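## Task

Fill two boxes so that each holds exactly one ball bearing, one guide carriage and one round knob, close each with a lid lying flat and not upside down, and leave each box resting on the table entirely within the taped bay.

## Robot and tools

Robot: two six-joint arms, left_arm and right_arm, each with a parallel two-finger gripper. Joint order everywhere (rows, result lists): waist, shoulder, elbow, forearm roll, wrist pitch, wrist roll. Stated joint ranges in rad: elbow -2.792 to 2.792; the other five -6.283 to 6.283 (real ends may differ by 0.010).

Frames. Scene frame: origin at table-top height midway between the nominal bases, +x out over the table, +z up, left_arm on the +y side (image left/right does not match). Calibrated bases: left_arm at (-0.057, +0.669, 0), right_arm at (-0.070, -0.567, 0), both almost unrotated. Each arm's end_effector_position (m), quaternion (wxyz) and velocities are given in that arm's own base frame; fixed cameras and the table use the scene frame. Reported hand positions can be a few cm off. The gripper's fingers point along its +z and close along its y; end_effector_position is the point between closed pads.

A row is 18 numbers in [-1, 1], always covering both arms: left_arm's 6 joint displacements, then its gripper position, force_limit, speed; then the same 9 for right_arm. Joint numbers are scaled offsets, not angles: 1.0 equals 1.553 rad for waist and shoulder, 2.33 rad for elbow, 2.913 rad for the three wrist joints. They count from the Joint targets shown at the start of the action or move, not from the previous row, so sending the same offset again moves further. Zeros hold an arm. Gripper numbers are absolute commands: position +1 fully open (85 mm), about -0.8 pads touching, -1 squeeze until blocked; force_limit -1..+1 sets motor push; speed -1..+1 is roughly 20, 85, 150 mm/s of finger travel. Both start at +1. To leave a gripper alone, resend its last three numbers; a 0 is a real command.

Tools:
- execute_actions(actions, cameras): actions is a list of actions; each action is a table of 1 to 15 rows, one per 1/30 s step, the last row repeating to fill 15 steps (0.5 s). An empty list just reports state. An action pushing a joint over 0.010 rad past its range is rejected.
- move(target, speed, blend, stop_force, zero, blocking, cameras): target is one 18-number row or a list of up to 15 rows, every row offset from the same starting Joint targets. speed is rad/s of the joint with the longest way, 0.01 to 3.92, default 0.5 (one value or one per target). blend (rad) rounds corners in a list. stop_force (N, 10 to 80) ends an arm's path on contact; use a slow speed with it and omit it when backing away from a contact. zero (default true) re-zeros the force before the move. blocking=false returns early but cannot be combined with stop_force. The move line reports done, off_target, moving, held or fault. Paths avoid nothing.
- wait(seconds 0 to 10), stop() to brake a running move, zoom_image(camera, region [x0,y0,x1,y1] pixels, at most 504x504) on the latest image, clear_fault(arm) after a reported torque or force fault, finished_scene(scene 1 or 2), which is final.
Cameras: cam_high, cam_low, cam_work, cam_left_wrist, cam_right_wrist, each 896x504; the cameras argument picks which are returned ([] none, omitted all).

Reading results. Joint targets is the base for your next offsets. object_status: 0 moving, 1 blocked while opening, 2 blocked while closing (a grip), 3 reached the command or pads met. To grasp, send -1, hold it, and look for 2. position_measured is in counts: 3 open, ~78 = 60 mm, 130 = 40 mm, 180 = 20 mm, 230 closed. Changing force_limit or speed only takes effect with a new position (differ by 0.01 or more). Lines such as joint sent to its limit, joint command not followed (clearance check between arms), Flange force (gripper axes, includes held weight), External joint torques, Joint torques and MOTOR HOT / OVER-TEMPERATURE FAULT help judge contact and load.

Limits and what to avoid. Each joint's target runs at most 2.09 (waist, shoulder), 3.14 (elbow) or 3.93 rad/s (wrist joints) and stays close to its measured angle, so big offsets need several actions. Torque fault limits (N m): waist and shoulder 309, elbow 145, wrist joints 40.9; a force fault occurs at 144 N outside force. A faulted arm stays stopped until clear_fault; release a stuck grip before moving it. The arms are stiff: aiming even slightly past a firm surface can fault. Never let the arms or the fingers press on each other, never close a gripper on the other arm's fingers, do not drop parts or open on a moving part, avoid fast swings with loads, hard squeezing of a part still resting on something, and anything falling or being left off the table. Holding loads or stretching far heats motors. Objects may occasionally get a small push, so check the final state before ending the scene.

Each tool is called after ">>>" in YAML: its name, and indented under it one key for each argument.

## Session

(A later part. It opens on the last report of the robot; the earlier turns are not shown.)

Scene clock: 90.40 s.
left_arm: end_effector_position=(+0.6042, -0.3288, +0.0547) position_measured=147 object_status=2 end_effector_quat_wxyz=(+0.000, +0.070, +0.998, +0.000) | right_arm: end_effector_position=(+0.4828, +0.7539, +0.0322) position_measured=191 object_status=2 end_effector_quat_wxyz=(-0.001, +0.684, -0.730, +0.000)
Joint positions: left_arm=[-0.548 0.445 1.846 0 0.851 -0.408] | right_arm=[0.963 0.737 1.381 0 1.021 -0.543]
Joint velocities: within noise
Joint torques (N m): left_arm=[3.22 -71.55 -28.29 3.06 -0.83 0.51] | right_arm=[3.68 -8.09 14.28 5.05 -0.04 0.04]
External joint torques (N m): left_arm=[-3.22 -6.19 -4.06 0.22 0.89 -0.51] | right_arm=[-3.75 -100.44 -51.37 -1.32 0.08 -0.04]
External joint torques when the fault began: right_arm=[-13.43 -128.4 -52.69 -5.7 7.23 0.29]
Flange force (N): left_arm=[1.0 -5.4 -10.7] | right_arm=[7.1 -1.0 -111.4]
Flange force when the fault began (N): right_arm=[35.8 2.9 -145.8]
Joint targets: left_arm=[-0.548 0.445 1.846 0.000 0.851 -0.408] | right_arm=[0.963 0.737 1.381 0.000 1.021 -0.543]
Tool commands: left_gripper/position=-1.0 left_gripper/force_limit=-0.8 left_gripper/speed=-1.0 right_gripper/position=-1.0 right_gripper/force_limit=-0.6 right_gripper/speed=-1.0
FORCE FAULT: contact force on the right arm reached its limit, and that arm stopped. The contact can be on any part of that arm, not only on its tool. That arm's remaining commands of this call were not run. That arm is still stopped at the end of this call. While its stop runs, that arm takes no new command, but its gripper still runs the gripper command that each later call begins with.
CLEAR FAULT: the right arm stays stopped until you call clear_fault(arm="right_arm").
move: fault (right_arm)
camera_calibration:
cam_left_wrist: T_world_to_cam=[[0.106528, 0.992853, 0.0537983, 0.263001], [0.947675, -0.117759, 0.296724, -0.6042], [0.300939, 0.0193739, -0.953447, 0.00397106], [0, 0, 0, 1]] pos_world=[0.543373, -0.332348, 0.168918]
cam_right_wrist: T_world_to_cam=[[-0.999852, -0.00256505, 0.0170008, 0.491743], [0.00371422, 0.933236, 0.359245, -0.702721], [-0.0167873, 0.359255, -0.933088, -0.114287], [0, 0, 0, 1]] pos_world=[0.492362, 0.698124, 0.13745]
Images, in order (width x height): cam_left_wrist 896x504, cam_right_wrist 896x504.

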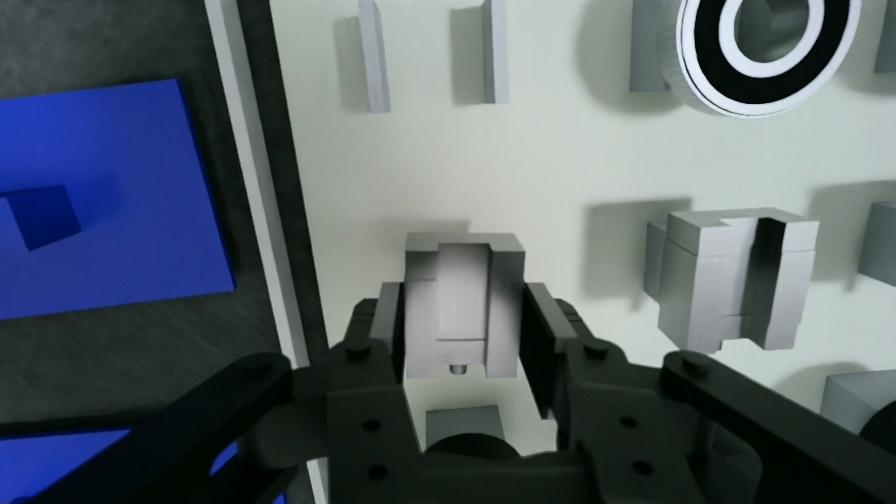

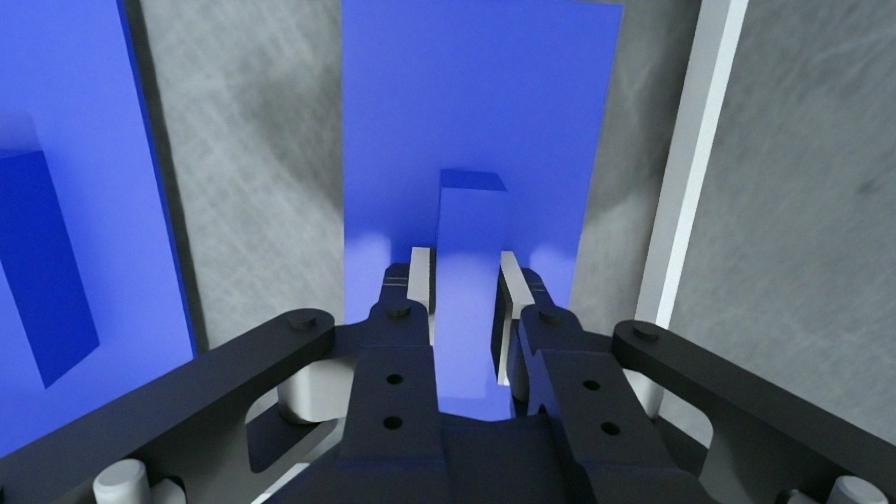

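>>> clear_fault:
  arm: "right_arm"
  cameras: []

>>> move:
  target:
    - [0,-0.0421,-0.0199,0,0.0383,0, -1, -0.8, -1, 0,-0.0036,-0.0020,0,0.0036,0, -1, -0.6, -1]
    - [0,-0.0421,-0.0199,0,0.0383,0, -1, -0.8, -1, 0,-0.0431,-0.0242,0,0.0433,0, -1, -0.6, -1]
  speed: [0.12, 0.12]

Scene clock: 91.07 s.
left_arm: end_effector_position=(+0.6042, -0.3288, +0.0547) position_measured=147 object_status=2 end_effector_quat_wxyz=(+0.000, +0.070, +0.998, +0.000) | right_arm: end_effector_position=(+0.4828, +0.7539, +0.0322) position_measured=191 object_status=2 end_effector_quat_wxyz=(-0.001, +0.684, -0.730, +0.000)
Joint positions: left_arm=[-0.548 0.445 1.846 0 0.851 -0.408] | right_arm=[0.963 0.737 1.381 0 1.021 -0.543]
Joint velocities: within noise
Joint torques (N m): left_arm=[3.47 -71.66 -28.31 3.08 -0.85 0.53] | right_arm=[3.65 -7.75 14.45 5.09 0.1 0.02]
External joint torques (N m): left_arm=[-3.42 -6.26 -3.96 0.19 0.92 -0.53] | right_arm=[-3.71 -101.36 -51.65 -1.34 -0.05 -0.02]
Flange force (N): left_arm=[1.3 -5.6 -10.7] | right_arm=[7.7 -0.6 -112.1]
Joint targets: left_arm=[-0.548 0.445 1.846 0.000 0.851 -0.408] | right_arm=[0.963 0.737 1.381 0.000 1.021 -0.543]
Tool commands: left_gripper/position=-1.0 left_gripper/force_limit=-0.8 left_gripper/speed=-1.0 right_gripper/position=-1.0 right_gripper/force_limit=-0.6 right_gripper/speed=-1.0
FORCE FAULT, CONTINUED: the right arm's stop, for the force fault that an earlier result reported, is over. The call counts as one of the actions that you can send in this scene. That arm's target is now where it stood when the stop ended, not its last command. That arm accepts commands again.
CLEAR FAULT: your call cleared the right arm's force fault. If the contact force or a joint's load stays at its limit, that arm stops again.
No camera images: "cameras" was empty.

Scene clock: 93.33 s.
left_arm: end_effector_position=(+0.6054, -0.3295, +0.1201) position_measured=147 object_status=2 end_effector_quat_wxyz=(+0.000, +0.070, +0.998, +0.000) | right_arm: end_effector_position=(+0.4826, +0.7536, +0.1199) position_measured=191 object_status=2 end_effector_quat_wxyz=(+0.000, +0.684, -0.730, +0.000)
Joint positions: left_arm=[-0.548 0.38 1.8 0 0.962 -0.408] | right_arm=[0.963 0.67 1.325 0 1.147 -0.543]
Joint velocities: within noise
Joint torques (N m): left_arm=[3.51 -74.78 -34.09 3.37 -0.36 0.52] | right_arm=[0.21 -99.79 -37.82 4.57 0.29 0.37]
External joint torques (N m): left_arm=[-3.48 0.04 -1.33 0.21 0.42 -0.52] | right_arm=[-0.19 -5.66 -1.59 -0.59 -0.24 -0.37]
Flange force (N): left_arm=[-0.6 -6.4 -1.7] | right_arm=[4.4 1.7 -4.7]
Joint targets: left_arm=[-0.548 0.380 1.800 0.000 0.962 -0.408] | right_arm=[0.963 0.670 1.325 0.000 1.147 -0.543]
move: done
camera_calibration:
cam_left_wrist: T_world_to_cam=[[0.106583, 0.992856, 0.0536309, 0.260148], [0.947611, -0.117765, 0.296926, -0.624946], [0.301121, 0.0191738, -0.953393, 0.0657727], [0, 0, 0, 1]] pos_world=[0.544673, -0.333148, 0.234318]
cam_right_wrist: T_world_to_cam=[[-0.999823, -0.00250389, 0.0186228, 0.489813], [0.004311, 0.93408, 0.357039, -0.734662], [-0.0182892, 0.357056, -0.933904, -0.0298164], [0, 0, 0, 1]] pos_world=[0.492349, 0.698105, 0.225335]

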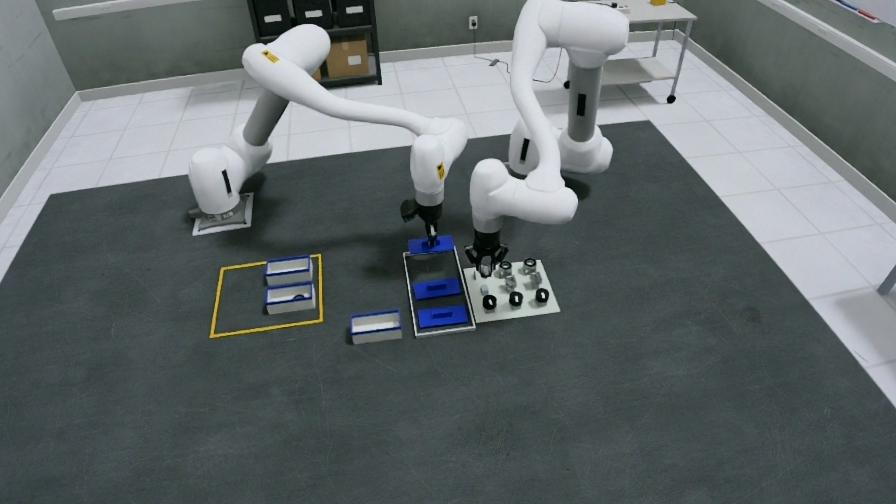

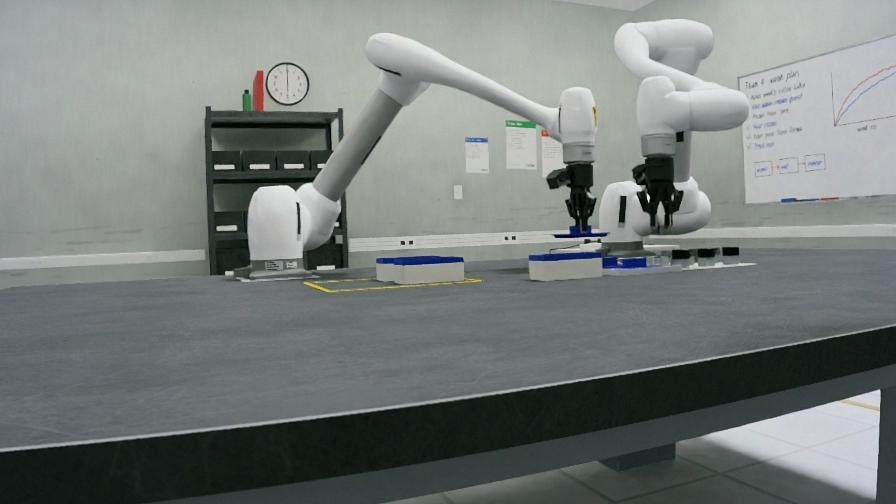

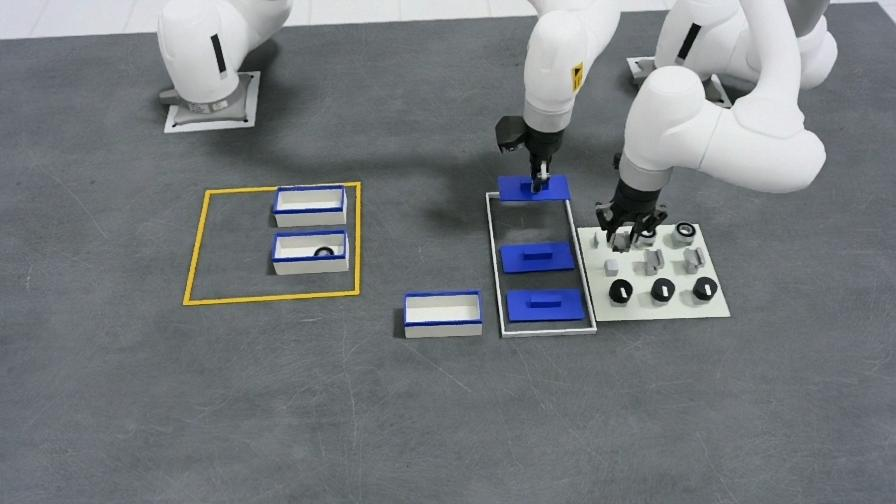

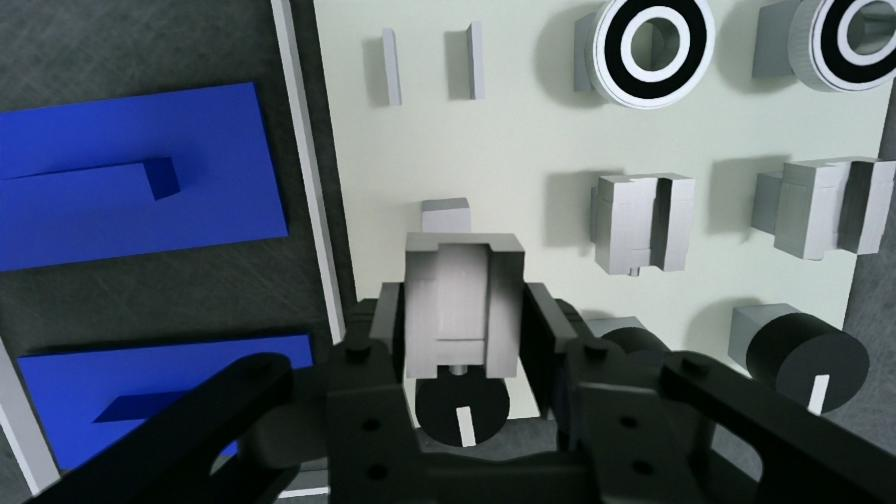

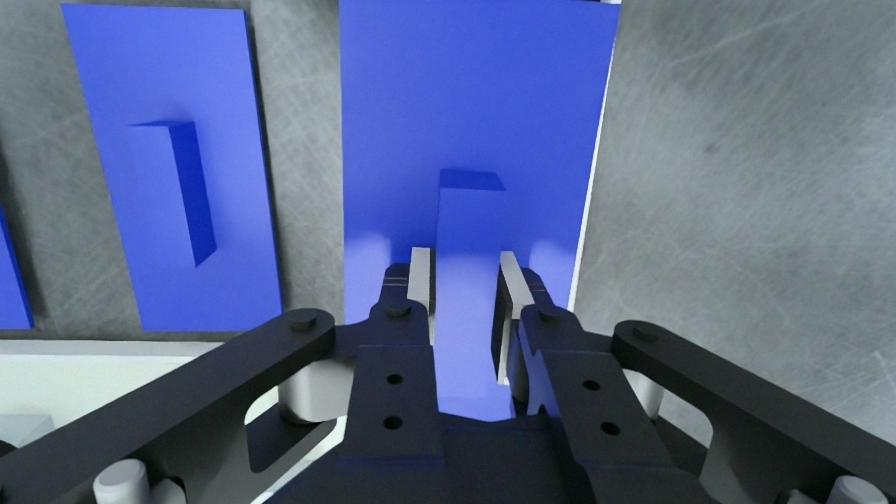

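>>> move:
  target: [-0.3627,0.4659,-0.5617,0,0.2009,-0.2414, -1, -0.8, -1, -0.9420,-0.4314,0.3641,0,-0.0614,-0.5142, -1, -0.6, -1]
  speed: 0.75
  cameras: ["cam_left_wrist","cam_low","cam_work"]

>>> zoom_image:
  camera: "cam_low"
  region: [130, 130, 480, 300]

Scene clock: 95.93 s.
left_arm: end_effector_position=(+0.6704, -0.6354, +0.1464) position_measured=147 object_status=2 end_effector_quat_wxyz=(+0.000, +0.039, +0.999, +0.000) | right_arm: end_effector_position=(+0.6701, +0.2640, +0.1713) position_measured=191 object_status=2 end_effector_quat_wxyz=(+0.000, +0.689, -0.725, +0.000)
Joint positions: left_arm=[-0.796 0.698 1.225 0 1.219 -0.717] | right_arm=[0.328 0.379 1.693 0 1.069 -1.193]
Joint velocities: within noise
Joint torques (N m): left_arm=[3.03 -108.7 -39.09 3.83 -0.38 0.57] | right_arm=[-0.99 -72.61 -36.19 4.38 0.26 0.36]
External joint torques (N m): left_arm=[-3.01 -0.35 -1.52 0.26 0.43 -0.57] | right_arm=[1.13 -4.73 -1.85 -0.57 -0.25 -0.36]
Flange force (N): left_arm=[-0.8 -5.6 -2.1] | right_arm=[0.3 3.2 -4.9]
Joint targets: left_arm=[-0.796 0.698 1.225 0.000 1.219 -0.717] | right_arm=[0.327 0.379 1.693 0.000 1.069 -1.193]
move: held (left_arm; a check stopped the path), off_target (right_arm; braked when a check withheld steps of left_arm); limits=held; left_arm: the elbow is farthest, 0.734 rad from its target; right_arm: the wrist roll is farthest, 0.848 rad from its target
joint command not followed: on one or more control steps a check withheld the commanded joint targets of the left arm, and it was not sent them on those steps.
cause: the commanded joint targets, or the way to them, would bring a part of the robot too close to another arm (a part of this arm just beyond the wrist pitch and a part of the right arm just beyond the forearm roll).
camera_calibration:
cam_left_wrist: T_world_to_cam=[[0.0456068, 0.997513, 0.0537397, 0.599346], [0.953068, -0.0595666, 0.296839, -0.69697], [0.299302, 0.0376797, -0.953414, 0.0901381], [0, 0, 0, 1]] pos_world=[0.609947, -0.642768, 0.260618]
Images, in order (width x height): cam_low 896x504, cam_work 896x504, cam_left_wrist 896x504.

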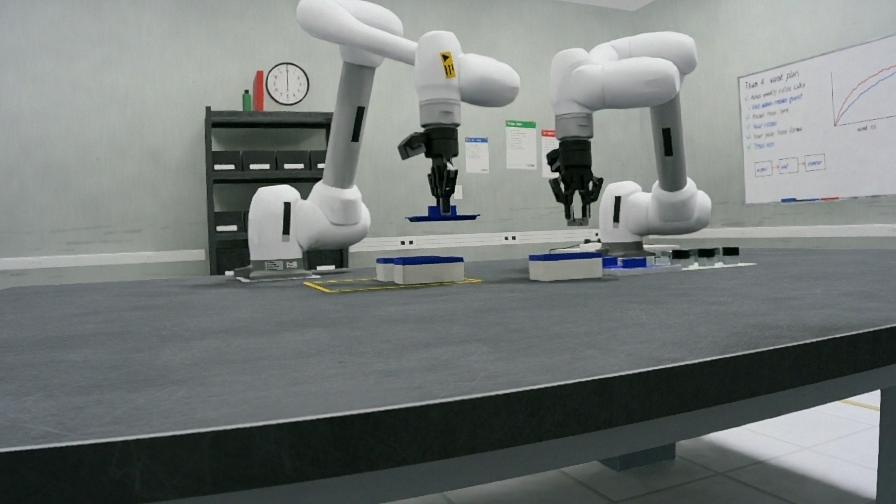

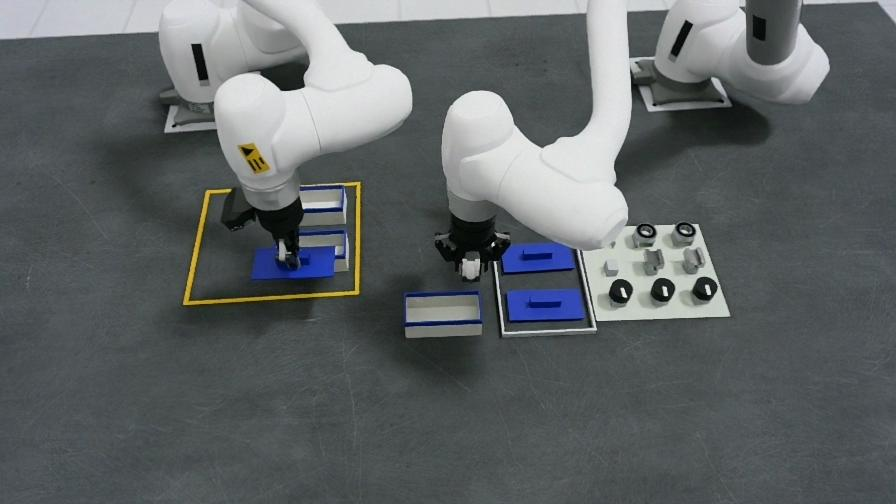

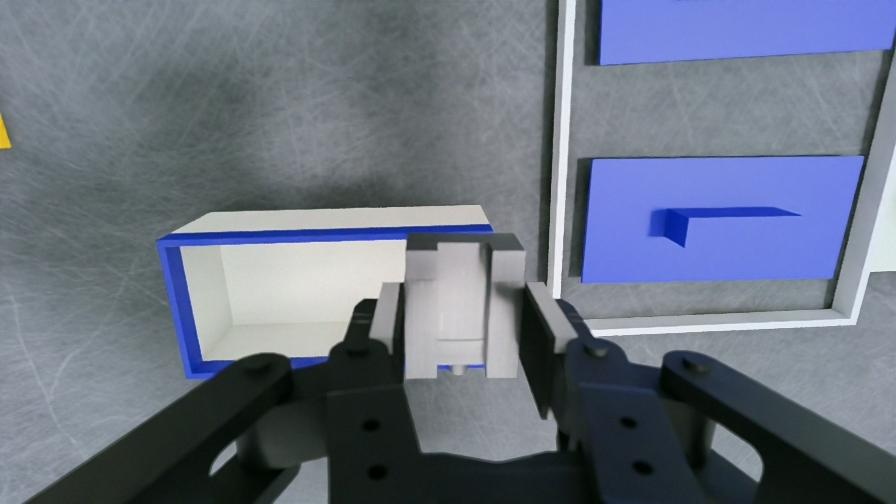

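Scaled by 1.440.

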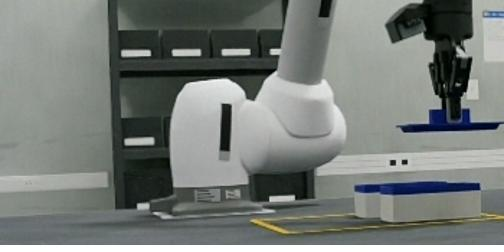

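>>> move:
  target:
    - [0,0,0,0,0,0, -1, -0.8, -1, -0.3195,-0.1464,0.1237,0,-0.0208,-0.1746, -1, -0.6, -1]
    - [-0.2033,0.2611,-0.3151,0,0.1127,-0.1355, -1, -0.8, -1, -0.5325,-0.2440,0.2062,0,-0.0346,-0.2910, -1, -0.6, -1]
  speed: [0.75,0.75]
  blend: [0.1,0]
  cameras: ["cam_left_wrist","cam_work"]

Scene clock: 98.53 s.
left_arm: end_effector_position=(+0.5239, -0.9819, +0.1304) position_measured=147 object_status=2 end_effector_quat_wxyz=(+0.000, +0.000, +1.000, +0.000) | right_arm: end_effector_position=(+0.4203, -0.1903, +0.1671) position_measured=191 object_status=2 end_effector_quat_wxyz=(+0.000, +0.697, -0.718, +0.000)
Joint positions: left_arm=[-1.112 1.103 0.491 0 1.547 -1.112] | right_arm=[-0.5 0 2.174 0 0.969 -2.041]
Joint velocities: within noise
Joint torques (N m): left_arm=[3.37 -138.82 -42.25 4.09 -0.41 0.49] | right_arm=[-0.48 -31.61 -33.87 4.14 0.23 0.36]
External joint torques (N m): left_arm=[-3.14 1.46 -0.75 0.22 0.43 -0.49] | right_arm=[0.48 -4.08 -1.91 -0.56 -0.27 -0.36]
Flange force (N): left_arm=[0.0 0.0 0.0] | right_arm=[-1.6 3.1 -6.0]
Joint targets: left_arm=[-1.112 1.104 0.491 0.000 1.547 -1.112] | right_arm=[-0.500 0.000 2.174 0.000 0.969 -2.041]
move: done
camera_calibration:
cam_left_wrist: T_world_to_cam=[[-0.0331387, 0.998013, 0.0535842, 0.994265], [0.954749, 0.0157563, 0.296995, -0.500187], [0.29556, 0.0610015, -0.953375, 0.156541], [0, 0, 0, 1]] pos_world=[0.464235, -0.993958, 0.244519]
Images, in order (width x height): cam_work 896x504, cam_left_wrist 896x504.

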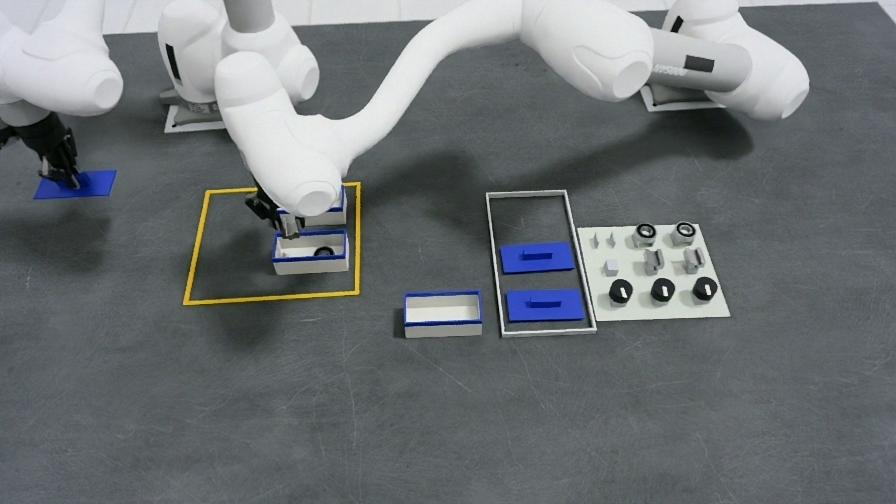

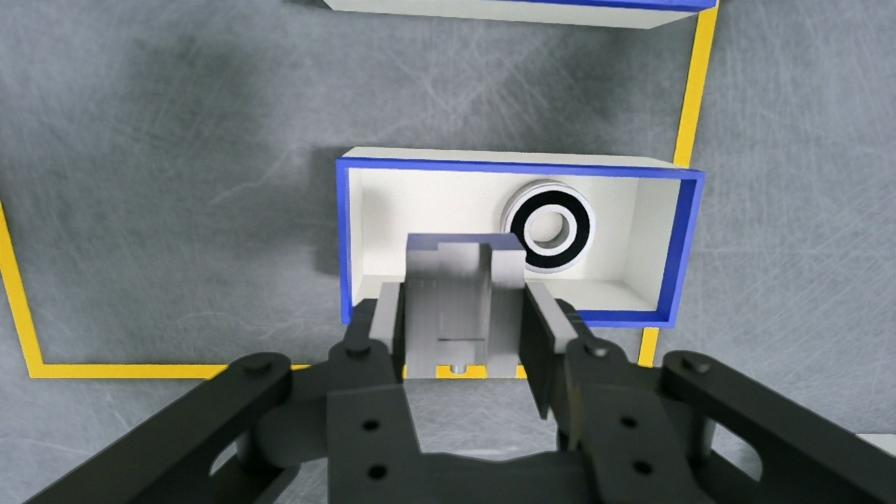

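>>> zoom_image:
  camera: "cam_left_wrist"
  region: [320, 120, 740, 350]

>>> zoom_image:
  camera: "cam_work"
  region: [250, 170, 380, 290]

Scaled by 1.200.

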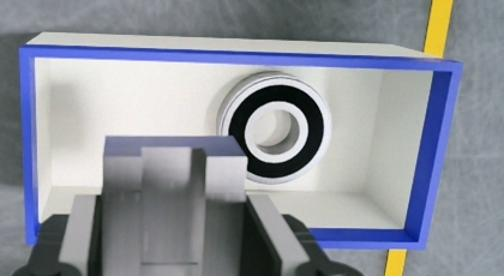

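Scaled by 3.877.

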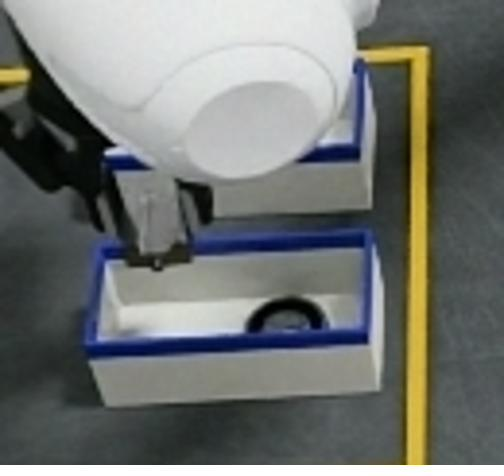

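>>> move:
  target: [0,0.0150,0.0456,0,-0.0445,0, -1, -0.8, -1, 0,0,0,0,0,0, -1, -0.6, -1]
  speed: 0.15
  cameras: ["cam_left_wrist"]

Scene clock: 102.23 s.
left_arm: end_effector_position=(+0.5238, -0.9820, +0.0454) position_measured=147 object_status=2 end_effector_quat_wxyz=(+0.000, +0.000, +1.000, +0.000) | right_arm: end_effector_position=(+0.4203, -0.1903, +0.1671) position_measured=191 object_status=2 end_effector_quat_wxyz=(+0.000, +0.697, -0.718, +0.000)
Joint positions: left_arm=[-1.112 1.127 0.597 0 1.418 -1.112] | right_arm=[-0.5 0 2.174 0 0.969 -2.041]
Joint velocities: within noise
Joint torques (N m): left_arm=[3.34 -139.36 -41.28 4.01 -0.39 0.49] | right_arm=[0.15 -31.94 -33.75 4.13 0.24 0.4]
External joint torques (N m): left_arm=[-3.21 0.9 -1.41 0.26 0.41 -0.49] | right_arm=[-0.14 -3.61 -1.82 -0.57 -0.27 -0.4]
Flange force (N): left_arm=[0.0 0.0 0.0] | right_arm=[-0.1 3.2 -5.3]
Joint targets: left_arm=[-1.112 1.127 0.597 0.000 1.418 -1.112] | right_arm=[-0.500 0.000 2.174 0.000 0.969 -2.041]
move: done
camera_calibration:
cam_left_wrist: T_world_to_cam=[[-0.0331096, 0.998019, 0.053493, 0.998823], [0.95474, 0.0157536, 0.297023, -0.47485], [0.295592, 0.0609063, -0.953371, 0.0754245], [0, 0, 0, 1]] pos_world=[0.464135, -0.993958, 0.159519]
Images, in order (width x height): cam_left_wrist 896x504.

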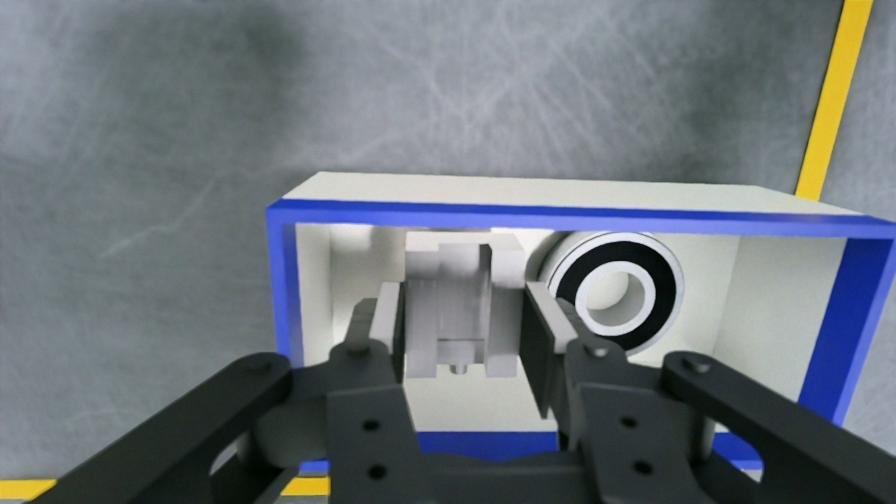

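>>> move:
  target: [0,0.0035,0.0043,0,-0.0053,0, -1, -0.8, -1, 0,0,0,0,0,0, -1, -0.6, -1]
  speed: 0.015
  stop_force: 12
  cameras: ["cam_left_wrist"]

stop_force needs force readings from the last 0.2 s for each arm that does not count as still, and left_arm is near a pose where its force cannot be read; nothing of the call was run
Scene clock: 102.63 s.
left_arm: end_effector_position=(+0.5238, -0.9820, +0.0453) position_measured=147 object_status=2 end_effector_quat_wxyz=(+0.000, +0.000, +1.000, +0.000) | right_arm: end_effector_position=(+0.4203, -0.1903, +0.1671) position_measured=191 object_status=2 end_effector_quat_wxyz=(+0.000, +0.697, -0.718, +0.000)
Joint positions: left_arm=[-1.112 1.127 0.597 0 1.418 -1.112] | right_arm=[-0.5 0 2.174 0 0.969 -2.041]
Joint velocities: within noise
Joint torques (N m): left_arm=[3.51 -138.81 -41.42 4.05 -0.4 0.42] | right_arm=[0.34 -31.78 -33.8 4.15 0.2 0.33]
External joint torques (N m): left_arm=[-3.43 0.76 -1.12 0.21 0.43 -0.42] | right_arm=[-0.33 -3.82 -1.93 -0.57 -0.25 -0.33]
Flange force (N): left_arm=[0.0 0.0 0.0] | right_arm=[0.1 3.5 -5.8]
Joint targets: left_arm=[-1.112 1.127 0.597 0.000 1.418 -1.112] | right_arm=[-0.500 0.000 2.174 0.000 0.969 -2.041]
Tool commands: left_gripper/position=-1.0 left_gripper/force_limit=-0.8 left_gripper/speed=-1.0 right_gripper/position=-1.0 right_gripper/force_limit=-0.6 right_gripper/speed=-1.0

>>> move:
  target: [0,0.0016,0.0020,0,-0.0025,0, -1, -0.8, -1, 0,0,0,0,0,0, -1, -0.6, -1]
  speed: 0.02
  cameras: ["cam_left_wrist"]

>>> move:
  target: [0,0.00037,0.00045,0,-0.00056,0, -1, -0.8, -1, 0,0,0,0,0,0, -1, -0.6, -1]
  speed: 0.01
  cameras: []

>>> move:
  target: [0,0.00037,0.00045,0,-0.00056,0, -1, -0.8, -1, 0,0,0,0,0,0, -1, -0.6, -1]
  speed: 0.01
  cameras: []

Scene clock: 103.70 s.
left_arm: end_effector_position=(+0.5238, -0.9820, +0.0400) position_measured=147 object_status=2 end_effector_quat_wxyz=(+0.000, +0.000, +1.000, +0.000) | right_arm: end_effector_position=(+0.4203, -0.1903, +0.1671) position_measured=191 object_status=2 end_effector_quat_wxyz=(+0.000, +0.697, -0.718, +0.000)
Joint positions: left_arm=[-1.112 1.129 0.602 0 1.411 -1.112] | right_arm=[-0.5 0 2.174 0 0.969 -2.041]
Joint velocities: within noise
Joint torques (N m): left_arm=[3.18 -139.21 -41.66 4.04 -0.46 0.51] | right_arm=[0.14 -31.46 -33.81 4.14 0.25 0.37]
External joint torques (N m): left_arm=[-3.02 0.07 -1.18 0.26 0.49 -0.51] | right_arm=[-0.15 -4.12 -1.94 -0.57 -0.29 -0.37]
Flange force (N): left_arm=[0.0 0.0 0.0] | right_arm=[-0.3 3.8 -6.0]
Joint targets: left_arm=[-1.112 1.129 0.602 0.000 1.410 -1.112] | right_arm=[-0.500 0.000 2.174 0.000 0.969 -2.041]
move: done
camera_calibration:
cam_left_wrist: T_world_to_cam=[[-0.0330833, 0.998025, 0.0533937, 0.999221], [0.954713, 0.0157522, 0.297112, -0.473247], [0.295684, 0.0608051, -0.953349, 0.0701357], [0, 0, 0, 1]] pos_world=[0.464134, -0.994058, 0.154119]
Images, in order (width x height): cam_left_wrist 896x504.

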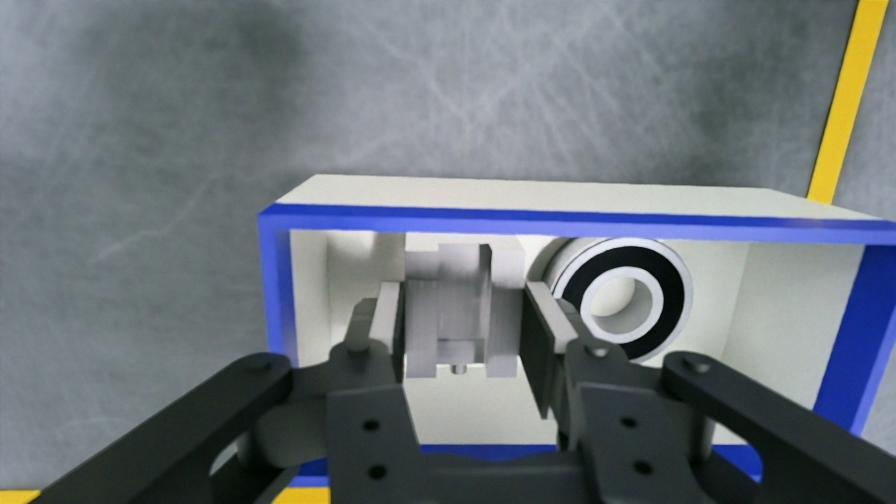

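Scene clock: 104.40 s.
left_arm: end_effector_position=(+0.5238, -0.9820, +0.0387) position_measured=147 object_status=2 end_effector_quat_wxyz=(+0.000, +0.000, +1.000, +0.000) | right_arm: end_effector_position=(+0.4203, -0.1903, +0.1671) position_measured=191 object_status=2 end_effector_quat_wxyz=(+0.000, +0.697, -0.718, +0.000)
Joint positions: left_arm=[-1.112 1.13 0.603 0 1.409 -1.112] | right_arm=[-0.5 0 2.174 0 0.969 -2.041]
Joint velocities: within noise
Joint torques (N m): left_arm=[3.17 -138.71 -41.45 4 -0.47 0.53] | right_arm=[0.19 -31.61 -33.72 4.14 0.22 0.39]
External joint torques (N m): left_arm=[-3.18 0.78 -0.97 0.24 0.5 -0.53] | right_arm=[-0.15 -4.2 -1.98 -0.57 -0.26 -0.39]
Flange force (N): left_arm=[0.0 0.0 0.0] | right_arm=[-0.4 3.8 -6.2]
Joint targets: left_arm=[-1.112 1.130 0.603 0.000 1.409 -1.112] | right_arm=[-0.500 0.000 2.174 0.000 0.969 -2.041]
move: done
No camera images: "cameras" was empty.

Scene clock: 105.10 s.
left_arm: end_effector_position=(+0.5238, -0.9820, +0.0375) position_measured=147 object_status=2 end_effector_quat_wxyz=(+0.000, +0.000, +1.000, +0.000) | right_arm: end_effector_position=(+0.4203, -0.1903, +0.1671) position_measured=191 object_status=2 end_effector_quat_wxyz=(+0.000, +0.697, -0.718, +0.000)
Joint positions: left_arm=[-1.112 1.13 0.604 0 1.407 -1.112] | right_arm=[-0.5 0 2.174 0 0.969 -2.041]
Joint velocities: within noise
Joint torques (N m): left_arm=[3.66 -138.92 -41.34 4 -0.42 0.48] | right_arm=[0.1 -31.62 -33.63 4.14 0.22 0.42]
External joint torques (N m): left_arm=[-3.66 0.72 -1.17 0.25 0.44 -0.48] | right_arm=[-0.13 -3.92 -2.07 -0.57 -0.26 -0.42]
Flange force (N): left_arm=[0.0 0.0 0.0] | right_arm=[-0.1 3.3 -6.0]
Joint targets: left_arm=[-1.112 1.130 0.604 0.000 1.407 -1.112] | right_arm=[-0.500 0.000 2.174 0.000 0.969 -2.041]
move: done
No camera images: "cameras" was empty.

>>> move:
  target: [0,0.00037,0.00045,0,-0.00056,0, -1, -0.8, -1, 0,0,0,0,0,0, -1, -0.6, -1]
  speed: 0.01
  cameras: ["cam_work"]

>>> zoom_image:
  camera: "cam_work"
  region: [230, 180, 370, 290]

Scene clock: 106.03 s.
left_arm: end_effector_position=(+0.5238, -0.9820, +0.0363) position_measured=147 object_status=2 end_effector_quat_wxyz=(+0.000, +0.000, +1.000, +0.000) | right_arm: end_effector_position=(+0.4203, -0.1903, +0.1671) position_measured=191 object_status=2 end_effector_quat_wxyz=(+0.000, +0.697, -0.718, +0.000)
Joint positions: left_arm=[-1.112 1.131 0.605 0 1.406 -1.112] | right_arm=[-0.5 0 2.174 0 0.969 -2.041]
Joint velocities: within noise
Joint torques (N m): left_arm=[3.32 -139.15 -41.28 4.05 -0.43 0.54] | right_arm=[0.02 -31.71 -33.78 4.16 0.22 0.37]
External joint torques (N m): left_arm=[-3.1 -0.07 -1.53 0.24 0.45 -0.54] | right_arm=[0.05 -4.3 -1.94 -0.59 -0.26 -0.37]
Flange force (N): left_arm=[0.0 0.0 0.0] | right_arm=[-0.8 3.8 -6.3]
Joint targets: left_arm=[-1.112 1.131 0.605 0.000 1.406 -1.112] | right_arm=[-0.500 0.000 2.174 0.000 0.969 -2.041]
move: done
Images, in order (width x height): cam_work 896x504.

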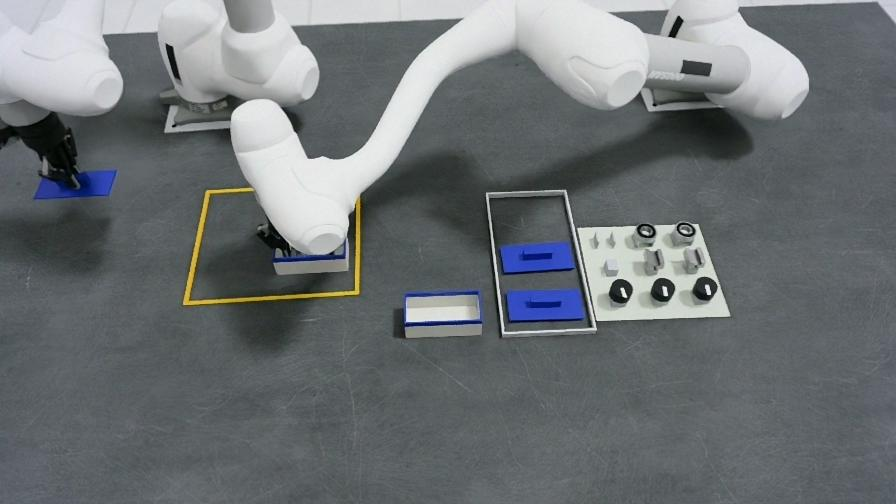

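Scaled by 3.600.

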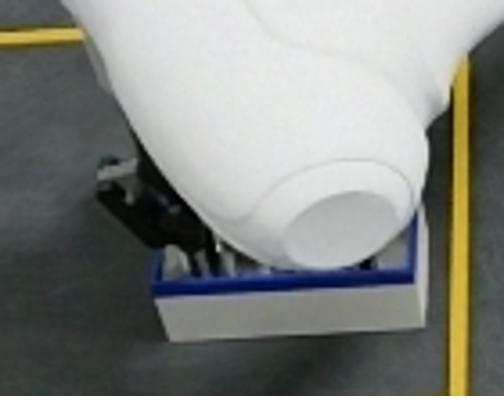

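>>> move:
  target: [0,0.00037,0.00045,0,-0.00056,0, -1, -0.8, -1, 0,0,0,0,0,0, -1, -0.6, -1]
  speed: 0.01
  cameras: []

>>> move:
  target: [0,0.00037,0.00045,0,-0.00056,0, -1, -0.8, -1, 0,0,0,0,0,0, -1, -0.6, -1]
  speed: 0.01
  cameras: ["cam_left_wrist"]

Scene clock: 107.20 s.
left_arm: end_effector_position=(+0.5238, -0.9821, +0.0351) position_measured=147 object_status=2 end_effector_quat_wxyz=(+0.000, +0.000, +1.000, +0.000) | right_arm: end_effector_position=(+0.4203, -0.1903, +0.1671) position_measured=191 object_status=2 end_effector_quat_wxyz=(+0.000, +0.697, -0.718, +0.000)
Joint positions: left_arm=[-1.112 1.132 0.606 0 1.404 -1.112] | right_arm=[-0.5 0 2.174 0 0.969 -2.041]
Joint velocities: within noise
Joint torques (N m): left_arm=[3.23 -139.01 -41.31 4.03 -0.56 0.49] | right_arm=[0.09 -31.8 -33.8 4.15 0.25 0.34]
External joint torques (N m): left_arm=[-3.19 0.2 -1.37 0.24 0.59 -0.49] | right_arm=[0.01 -4.07 -1.89 -0.58 -0.28 -0.34]
Flange force (N): left_arm=[-1.7 -10.2 -1.9] | right_arm=[-0.7 3.6 -5.9]
Joint targets: left_arm=[-1.112 1.132 0.606 0.000 1.404 -1.112] | right_arm=[-0.500 0.000 2.174 0.000 0.969 -2.041]
move: done
No camera images: "cameras" was empty.

Scene clock: 107.90 s.
left_arm: end_effector_position=(+0.5238, -0.9821, +0.0339) position_measured=147 object_status=2 end_effector_quat_wxyz=(+0.000, +0.000, +1.000, +0.000) | right_arm: end_effector_position=(+0.4203, -0.1903, +0.1671) position_measured=191 object_status=2 end_effector_quat_wxyz=(+0.000, +0.697, -0.718, +0.000)
Joint positions: left_arm=[-1.112 1.132 0.607 0 1.402 -1.112] | right_arm=[-0.5 0 2.174 0 0.969 -2.041]
Joint velocities: within noise
Joint torques (N m): left_arm=[2.9 -136.24 -40.39 3.96 -0.54 0.48] | right_arm=[0.17 -31.68 -33.82 4.14 0.23 0.38]
External joint torques (N m): left_arm=[-2.76 -1.94 -2.02 0.29 0.56 -0.48] | right_arm=[-0.16 -4.16 -1.9 -0.57 -0.27 -0.38]
Flange force (N): left_arm=[-1.0 -8.0 -3.4] | right_arm=[-0.4 3.9 -6.0]
Joint targets: left_arm=[-1.112 1.132 0.607 0.000 1.402 -1.112] | right_arm=[-0.500 0.000 2.174 0.000 0.969 -2.041]
move: done
camera_calibration:
cam_left_wrist: T_world_to_cam=[[-0.0330833, 0.998025, 0.0533937, 0.999546], [0.954713, 0.0157522, 0.297112, -0.471435], [0.295684, 0.0608051, -0.953349, 0.0643202], [0, 0, 0, 1]] pos_world=[0.464134, -0.994058, 0.148019]
Images, in order (width x height): cam_left_wrist 896x504.

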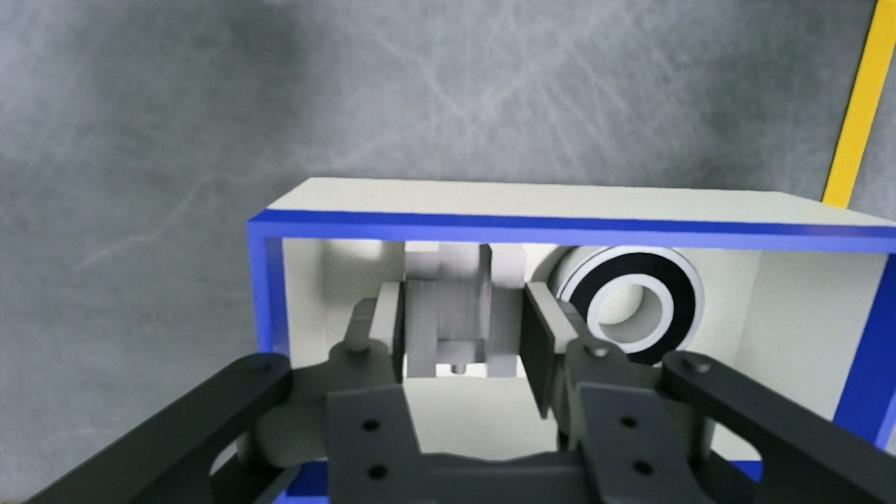

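>>> move:
  target:
    - [0,0,0,0,0,0, 0.03, -0.8, -1, 0,0,0,0,0,0, -1, -0.6, -1]
    - [0,-0.0045,-0.0055,0,0.0068,0, 0.03, -0.8, -1, 0,0,0,0,0,0, -1, -0.6, -1]
  speed: 0.05
  cameras: ["cam_left_wrist"]

Scene clock: 110.17 s.
left_arm: end_effector_position=(+0.5238, -0.9820, +0.0486) position_measured=126 object_status=3 end_effector_quat_wxyz=(+0.000, +0.000, +1.000, +0.000) | right_arm: end_effector_position=(+0.4203, -0.1903, +0.1671) position_measured=191 object_status=2 end_effector_quat_wxyz=(+0.000, +0.697, -0.718, +0.000)
Joint positions: left_arm=[-1.112 1.125 0.594 0 1.422 -1.112] | right_arm=[-0.5 0 2.174 0 0.969 -2.041]
Joint velocities: within noise
Joint torques (N m): left_arm=[3.27 -137.62 -41.04 4.03 -0.31 0.51] | right_arm=[0.26 -31.75 -33.75 4.13 0.22 0.36]
External joint torques (N m): left_arm=[-3.18 -0.15 -1.42 0.22 0.34 -0.51] | right_arm=[-0.18 -4.21 -2.01 -0.55 -0.26 -0.36]
Flange force (N): left_arm=[0.0 0.0 0.0] | right_arm=[-0.3 3.8 -6.2]
Joint targets: left_arm=[-1.112 1.125 0.594 0.000 1.422 -1.112] | right_arm=[-0.500 0.000 2.174 0.000 0.969 -2.041]
move: done
camera_calibration:
cam_left_wrist: T_world_to_cam=[[-0.0330833, 0.998025, 0.0533937, 0.998656], [0.954713, 0.0157522, 0.297112, -0.475833], [0.295684, 0.0608051, -0.953349, 0.0784237], [0, 0, 0, 1]] pos_world=[0.464134, -0.993958, 0.162819]
Images, in order (width x height): cam_left_wrist 896x504.

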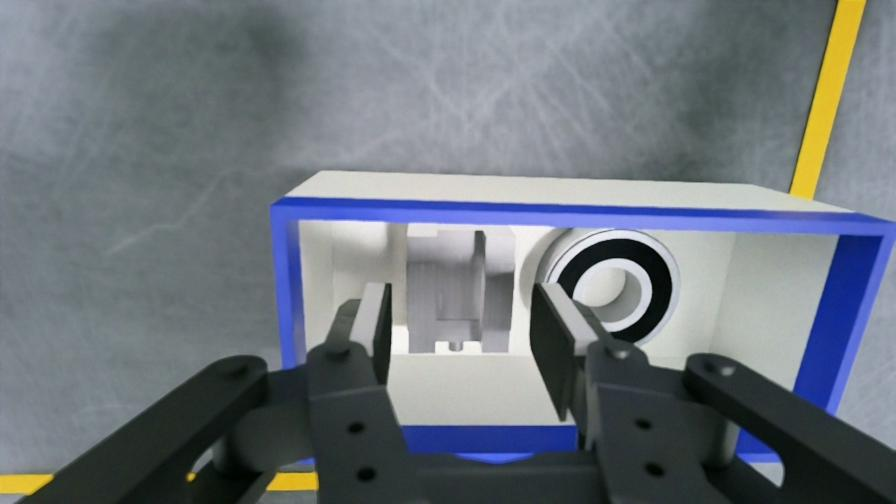

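>>> move:
  target:
    - [0,-0.0138,-0.0442,0,0.0430,0, 0.5, -0.8, -1, 0,0,0,0,0,0, -1, -0.6, -1]
    - [0.3954,-0.4182,0.4538,0,-0.1398,0.2108, 0.5, -0.8, -1, 0,0,0,0,0,0, -1, -0.6, -1]
    - [0.3954,-0.3752,0.4734,0,-0.1784,0.2108, 0.5, -0.8, -1, 0,0,0,0,0,0, -1, -0.6, -1]
  speed: [0.2,0.8,0.13]
  blend: [0.03,0.01,0]
  cameras: ["cam_left_wrist"]

Scene clock: 115.43 s.
left_arm: end_effector_position=(+0.6830, -0.3317, +0.0487) position_measured=66 object_status=3 end_effector_quat_wxyz=(+0.000, +0.000, +1.000, +0.000) | right_arm: end_effector_position=(+0.4203, -0.1903, +0.1671) position_measured=191 object_status=2 end_effector_quat_wxyz=(+0.000, +0.697, -0.718, +0.000)
Joint positions: left_arm=[-0.497 0.542 1.697 0 0.903 -0.498] | right_arm=[-0.5 0 2.174 0 0.969 -2.041]
Joint velocities: within noise
Joint torques (N m): left_arm=[3.46 -86.88 -32.4 3.21 -0.3 0.49] | right_arm=[0.16 -31.6 -33.81 4.12 0.24 0.35]
External joint torques (N m): left_arm=[-3.37 -1.75 -1.49 0.21 0.36 -0.49] | right_arm=[-0.14 -4.28 -1.98 -0.55 -0.29 -0.35]
Flange force (N): left_arm=[1.2 -5.1 -3.1] | right_arm=[-0.5 3.9 -6.2]
Joint targets: left_arm=[-0.497 0.542 1.697 0.000 0.903 -0.498] | right_arm=[-0.500 0.000 2.174 0.000 0.969 -2.041]
move: done
camera_calibration:
cam_left_wrist: T_world_to_cam=[[-0.0334784, 0.997996, 0.0536894, 0.355195], [0.954796, 0.0160607, 0.296828, -0.637966], [0.295371, 0.0611997, -0.95342, -0.00784304], [0, 0, 0, 1]] pos_world=[0.623335, -0.343757, 0.162818]
Images, in order (width x height): cam_left_wrist 896x504.

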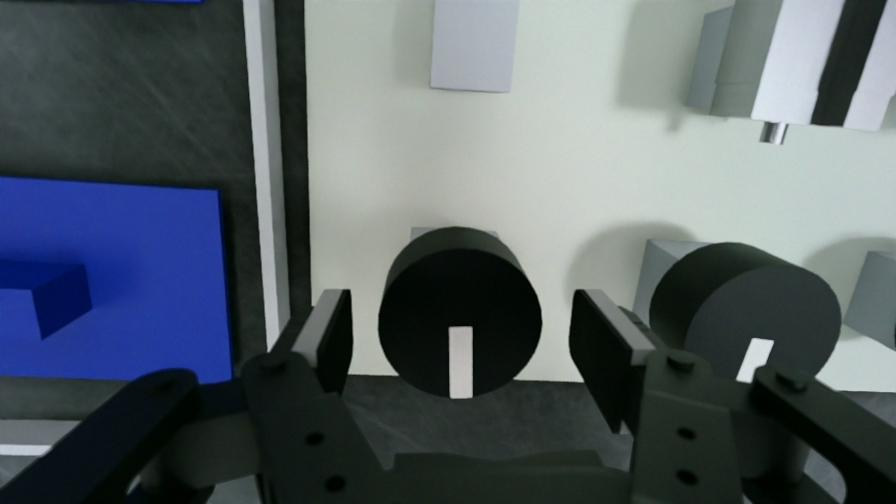

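>>> move:
  target:
    - [0,0,0,0,0,0, -1, -0.8, -1, 0,0,0,0,0,0, -1, -0.6, -1]
    - [0,-0.0430,-0.0196,0,0.0386,0, -1, -0.8, -1, 0,0,0,0,0,0, -1, -0.6, -1]
    - [-0.3821,0.2769,-0.4074,0,0.1782,-0.2037, -1, -0.8, -1, 0,0,0,0,0,0, -1, -0.6, -1]
  speed: [0.2,0.15,0.75]
  blend: [0,0.02,0]
  cameras: ["cam_left_wrist"]

Scene clock: 120.27 s.
left_arm: end_effector_position=(+0.5222, -0.9288, +0.1301) position_measured=122 object_status=2 end_effector_quat_wxyz=(+0.000, +0.000, +1.000, +0.000) | right_arm: end_effector_position=(+0.4203, -0.1903, +0.1671) position_measured=191 object_status=2 end_effector_quat_wxyz=(+0.000, +0.697, -0.718, +0.000)
Joint positions: left_arm=[-1.091 0.972 0.748 0 1.422 -1.091] | right_arm=[-0.5 0 2.174 0 0.969 -2.041]
Joint velocities: within noise
Joint torques (N m): left_arm=[4.06 -129.78 -40.38 4.01 -0.38 0.58] | right_arm=[0.32 -31.8 -33.73 4.16 0.24 0.37]
External joint torques (N m): left_arm=[-3.88 -0.59 -2.36 0.28 0.4 -0.58] | right_arm=[-0.25 -4.28 -2.11 -0.57 -0.28 -0.37]
Flange force (N): left_arm=[-1.2 -10.8 -3.5] | right_arm=[-0.2 3.9 -6.4]
Joint targets: left_arm=[-1.091 0.972 0.748 0.000 1.422 -1.091] | right_arm=[-0.500 0.000 2.174 0.000 0.969 -2.041]
move: done
camera_calibration:
cam_left_wrist: T_world_to_cam=[[-0.0331939, 0.998001, 0.0537789, 0.941191], [0.954777, 0.015757, 0.296907, -0.499332], [0.295466, 0.0612023, -0.953391, 0.15385], [0, 0, 0, 1]] pos_world=[0.462535, -0.940858, 0.244318]
Images, in order (width x height): cam_left_wrist 896x504.

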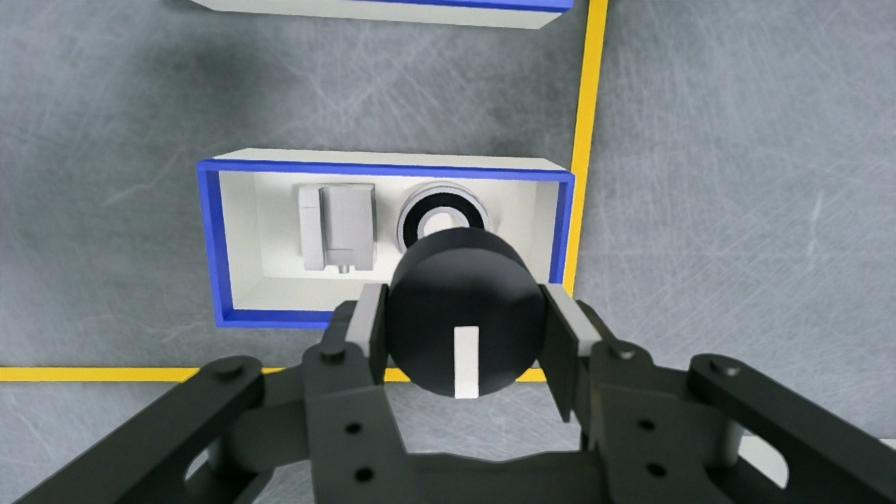

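>>> move:
  target: [0,0.0250,0.0326,0,-0.0394,0, -1, -0.8, -1, 0,0,0,0,0,0, -1, -0.6, -1]
  speed: 0.14
  cameras: []

>>> move:
  target: [0,0.0038,0.0030,0,-0.0044,0, -1, -0.8, -1, 0,0,0,0,0,0, -1, -0.6, -1]
  speed: 0.012
  stop_force: 12
  cameras: ["cam_left_wrist"]

Scene clock: 122.03 s.
left_arm: end_effector_position=(+0.5221, -0.9289, +0.0472) position_measured=122 object_status=2 end_effector_quat_wxyz=(+0.000, +0.000, +1.000, +0.000) | right_arm: end_effector_position=(+0.4203, -0.1903, +0.1671) position_measured=191 object_status=2 end_effector_quat_wxyz=(+0.000, +0.697, -0.718, +0.000)
Joint positions: left_arm=[-1.091 1.011 0.824 0 1.307 -1.091] | right_arm=[-0.5 0 2.174 0 0.969 -2.041]
Joint velocities: within noise
Joint torques (N m): left_arm=[3.59 -131.19 -40.36 3.96 -0.45 0.53] | right_arm=[0.14 -31.71 -33.76 4.15 0.25 0.37]
External joint torques (N m): left_arm=[-3.56 -0.39 -1.3 0.21 0.48 -0.53] | right_arm=[-0.11 -4.15 -1.99 -0.57 -0.29 -0.37]
Flange force (N): left_arm=[0.6 -6.7 -1.8] | right_arm=[-0.4 3.7 -6.1]
Joint targets: left_arm=[-1.091 1.011 0.824 0.000 1.307 -1.091] | right_arm=[-0.500 0.000 2.174 0.000 0.969 -2.041]
move: done
No camera images: "cameras" was empty.

Scene clock: 123.33 s.
left_arm: end_effector_position=(+0.5221, -0.9289, +0.0409) position_measured=122 object_status=2 end_effector_quat_wxyz=(+0.000, +0.000, +1.000, +0.000) | right_arm: end_effector_position=(+0.4203, -0.1903, +0.1671) position_measured=191 object_status=2 end_effector_quat_wxyz=(+0.000, +0.697, -0.718, +0.000)
Joint positions: left_arm=[-1.091 1.015 0.828 0 1.299 -1.091] | right_arm=[-0.5 0 2.174 0 0.969 -2.041]
Joint velocities: within noise
Joint torques (N m): left_arm=[2.78 -109.94 -31.74 3.85 -2 0.54] | right_arm=[-0.02 -31.78 -33.72 4.17 0.23 0.35]
External joint torques (N m): left_arm=[-2.71 -21.2 -9.65 0.3 2.03 -0.54] | right_arm=[0.12 -4.3 -2.16 -0.58 -0.27 -0.35]
Flange force (N): left_arm=[2.8 -1.2 -21.8] | right_arm=[-0.9 3.4 -6.5]
Joint targets: left_arm=[-1.091 1.015 0.828 0.000 1.299 -1.091] | right_arm=[-0.500 0.000 2.174 0.000 0.969 -2.041]
move: contact (left_arm)
camera_calibration:
cam_left_wrist: T_world_to_cam=[[-0.0330701, 0.998009, 0.0537144, 0.94605], [0.95478, 0.0156579, 0.296901, -0.472815], [0.295469, 0.0611039, -0.953396, 0.0686551], [0, 0, 0, 1]] pos_world=[0.462435, -0.940958, 0.155018]
Images, in order (width x height): cam_left_wrist 896x504.

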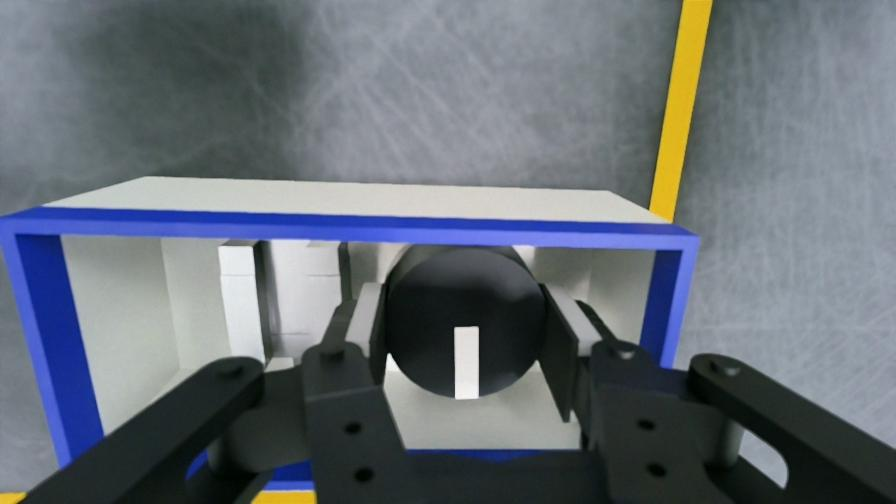

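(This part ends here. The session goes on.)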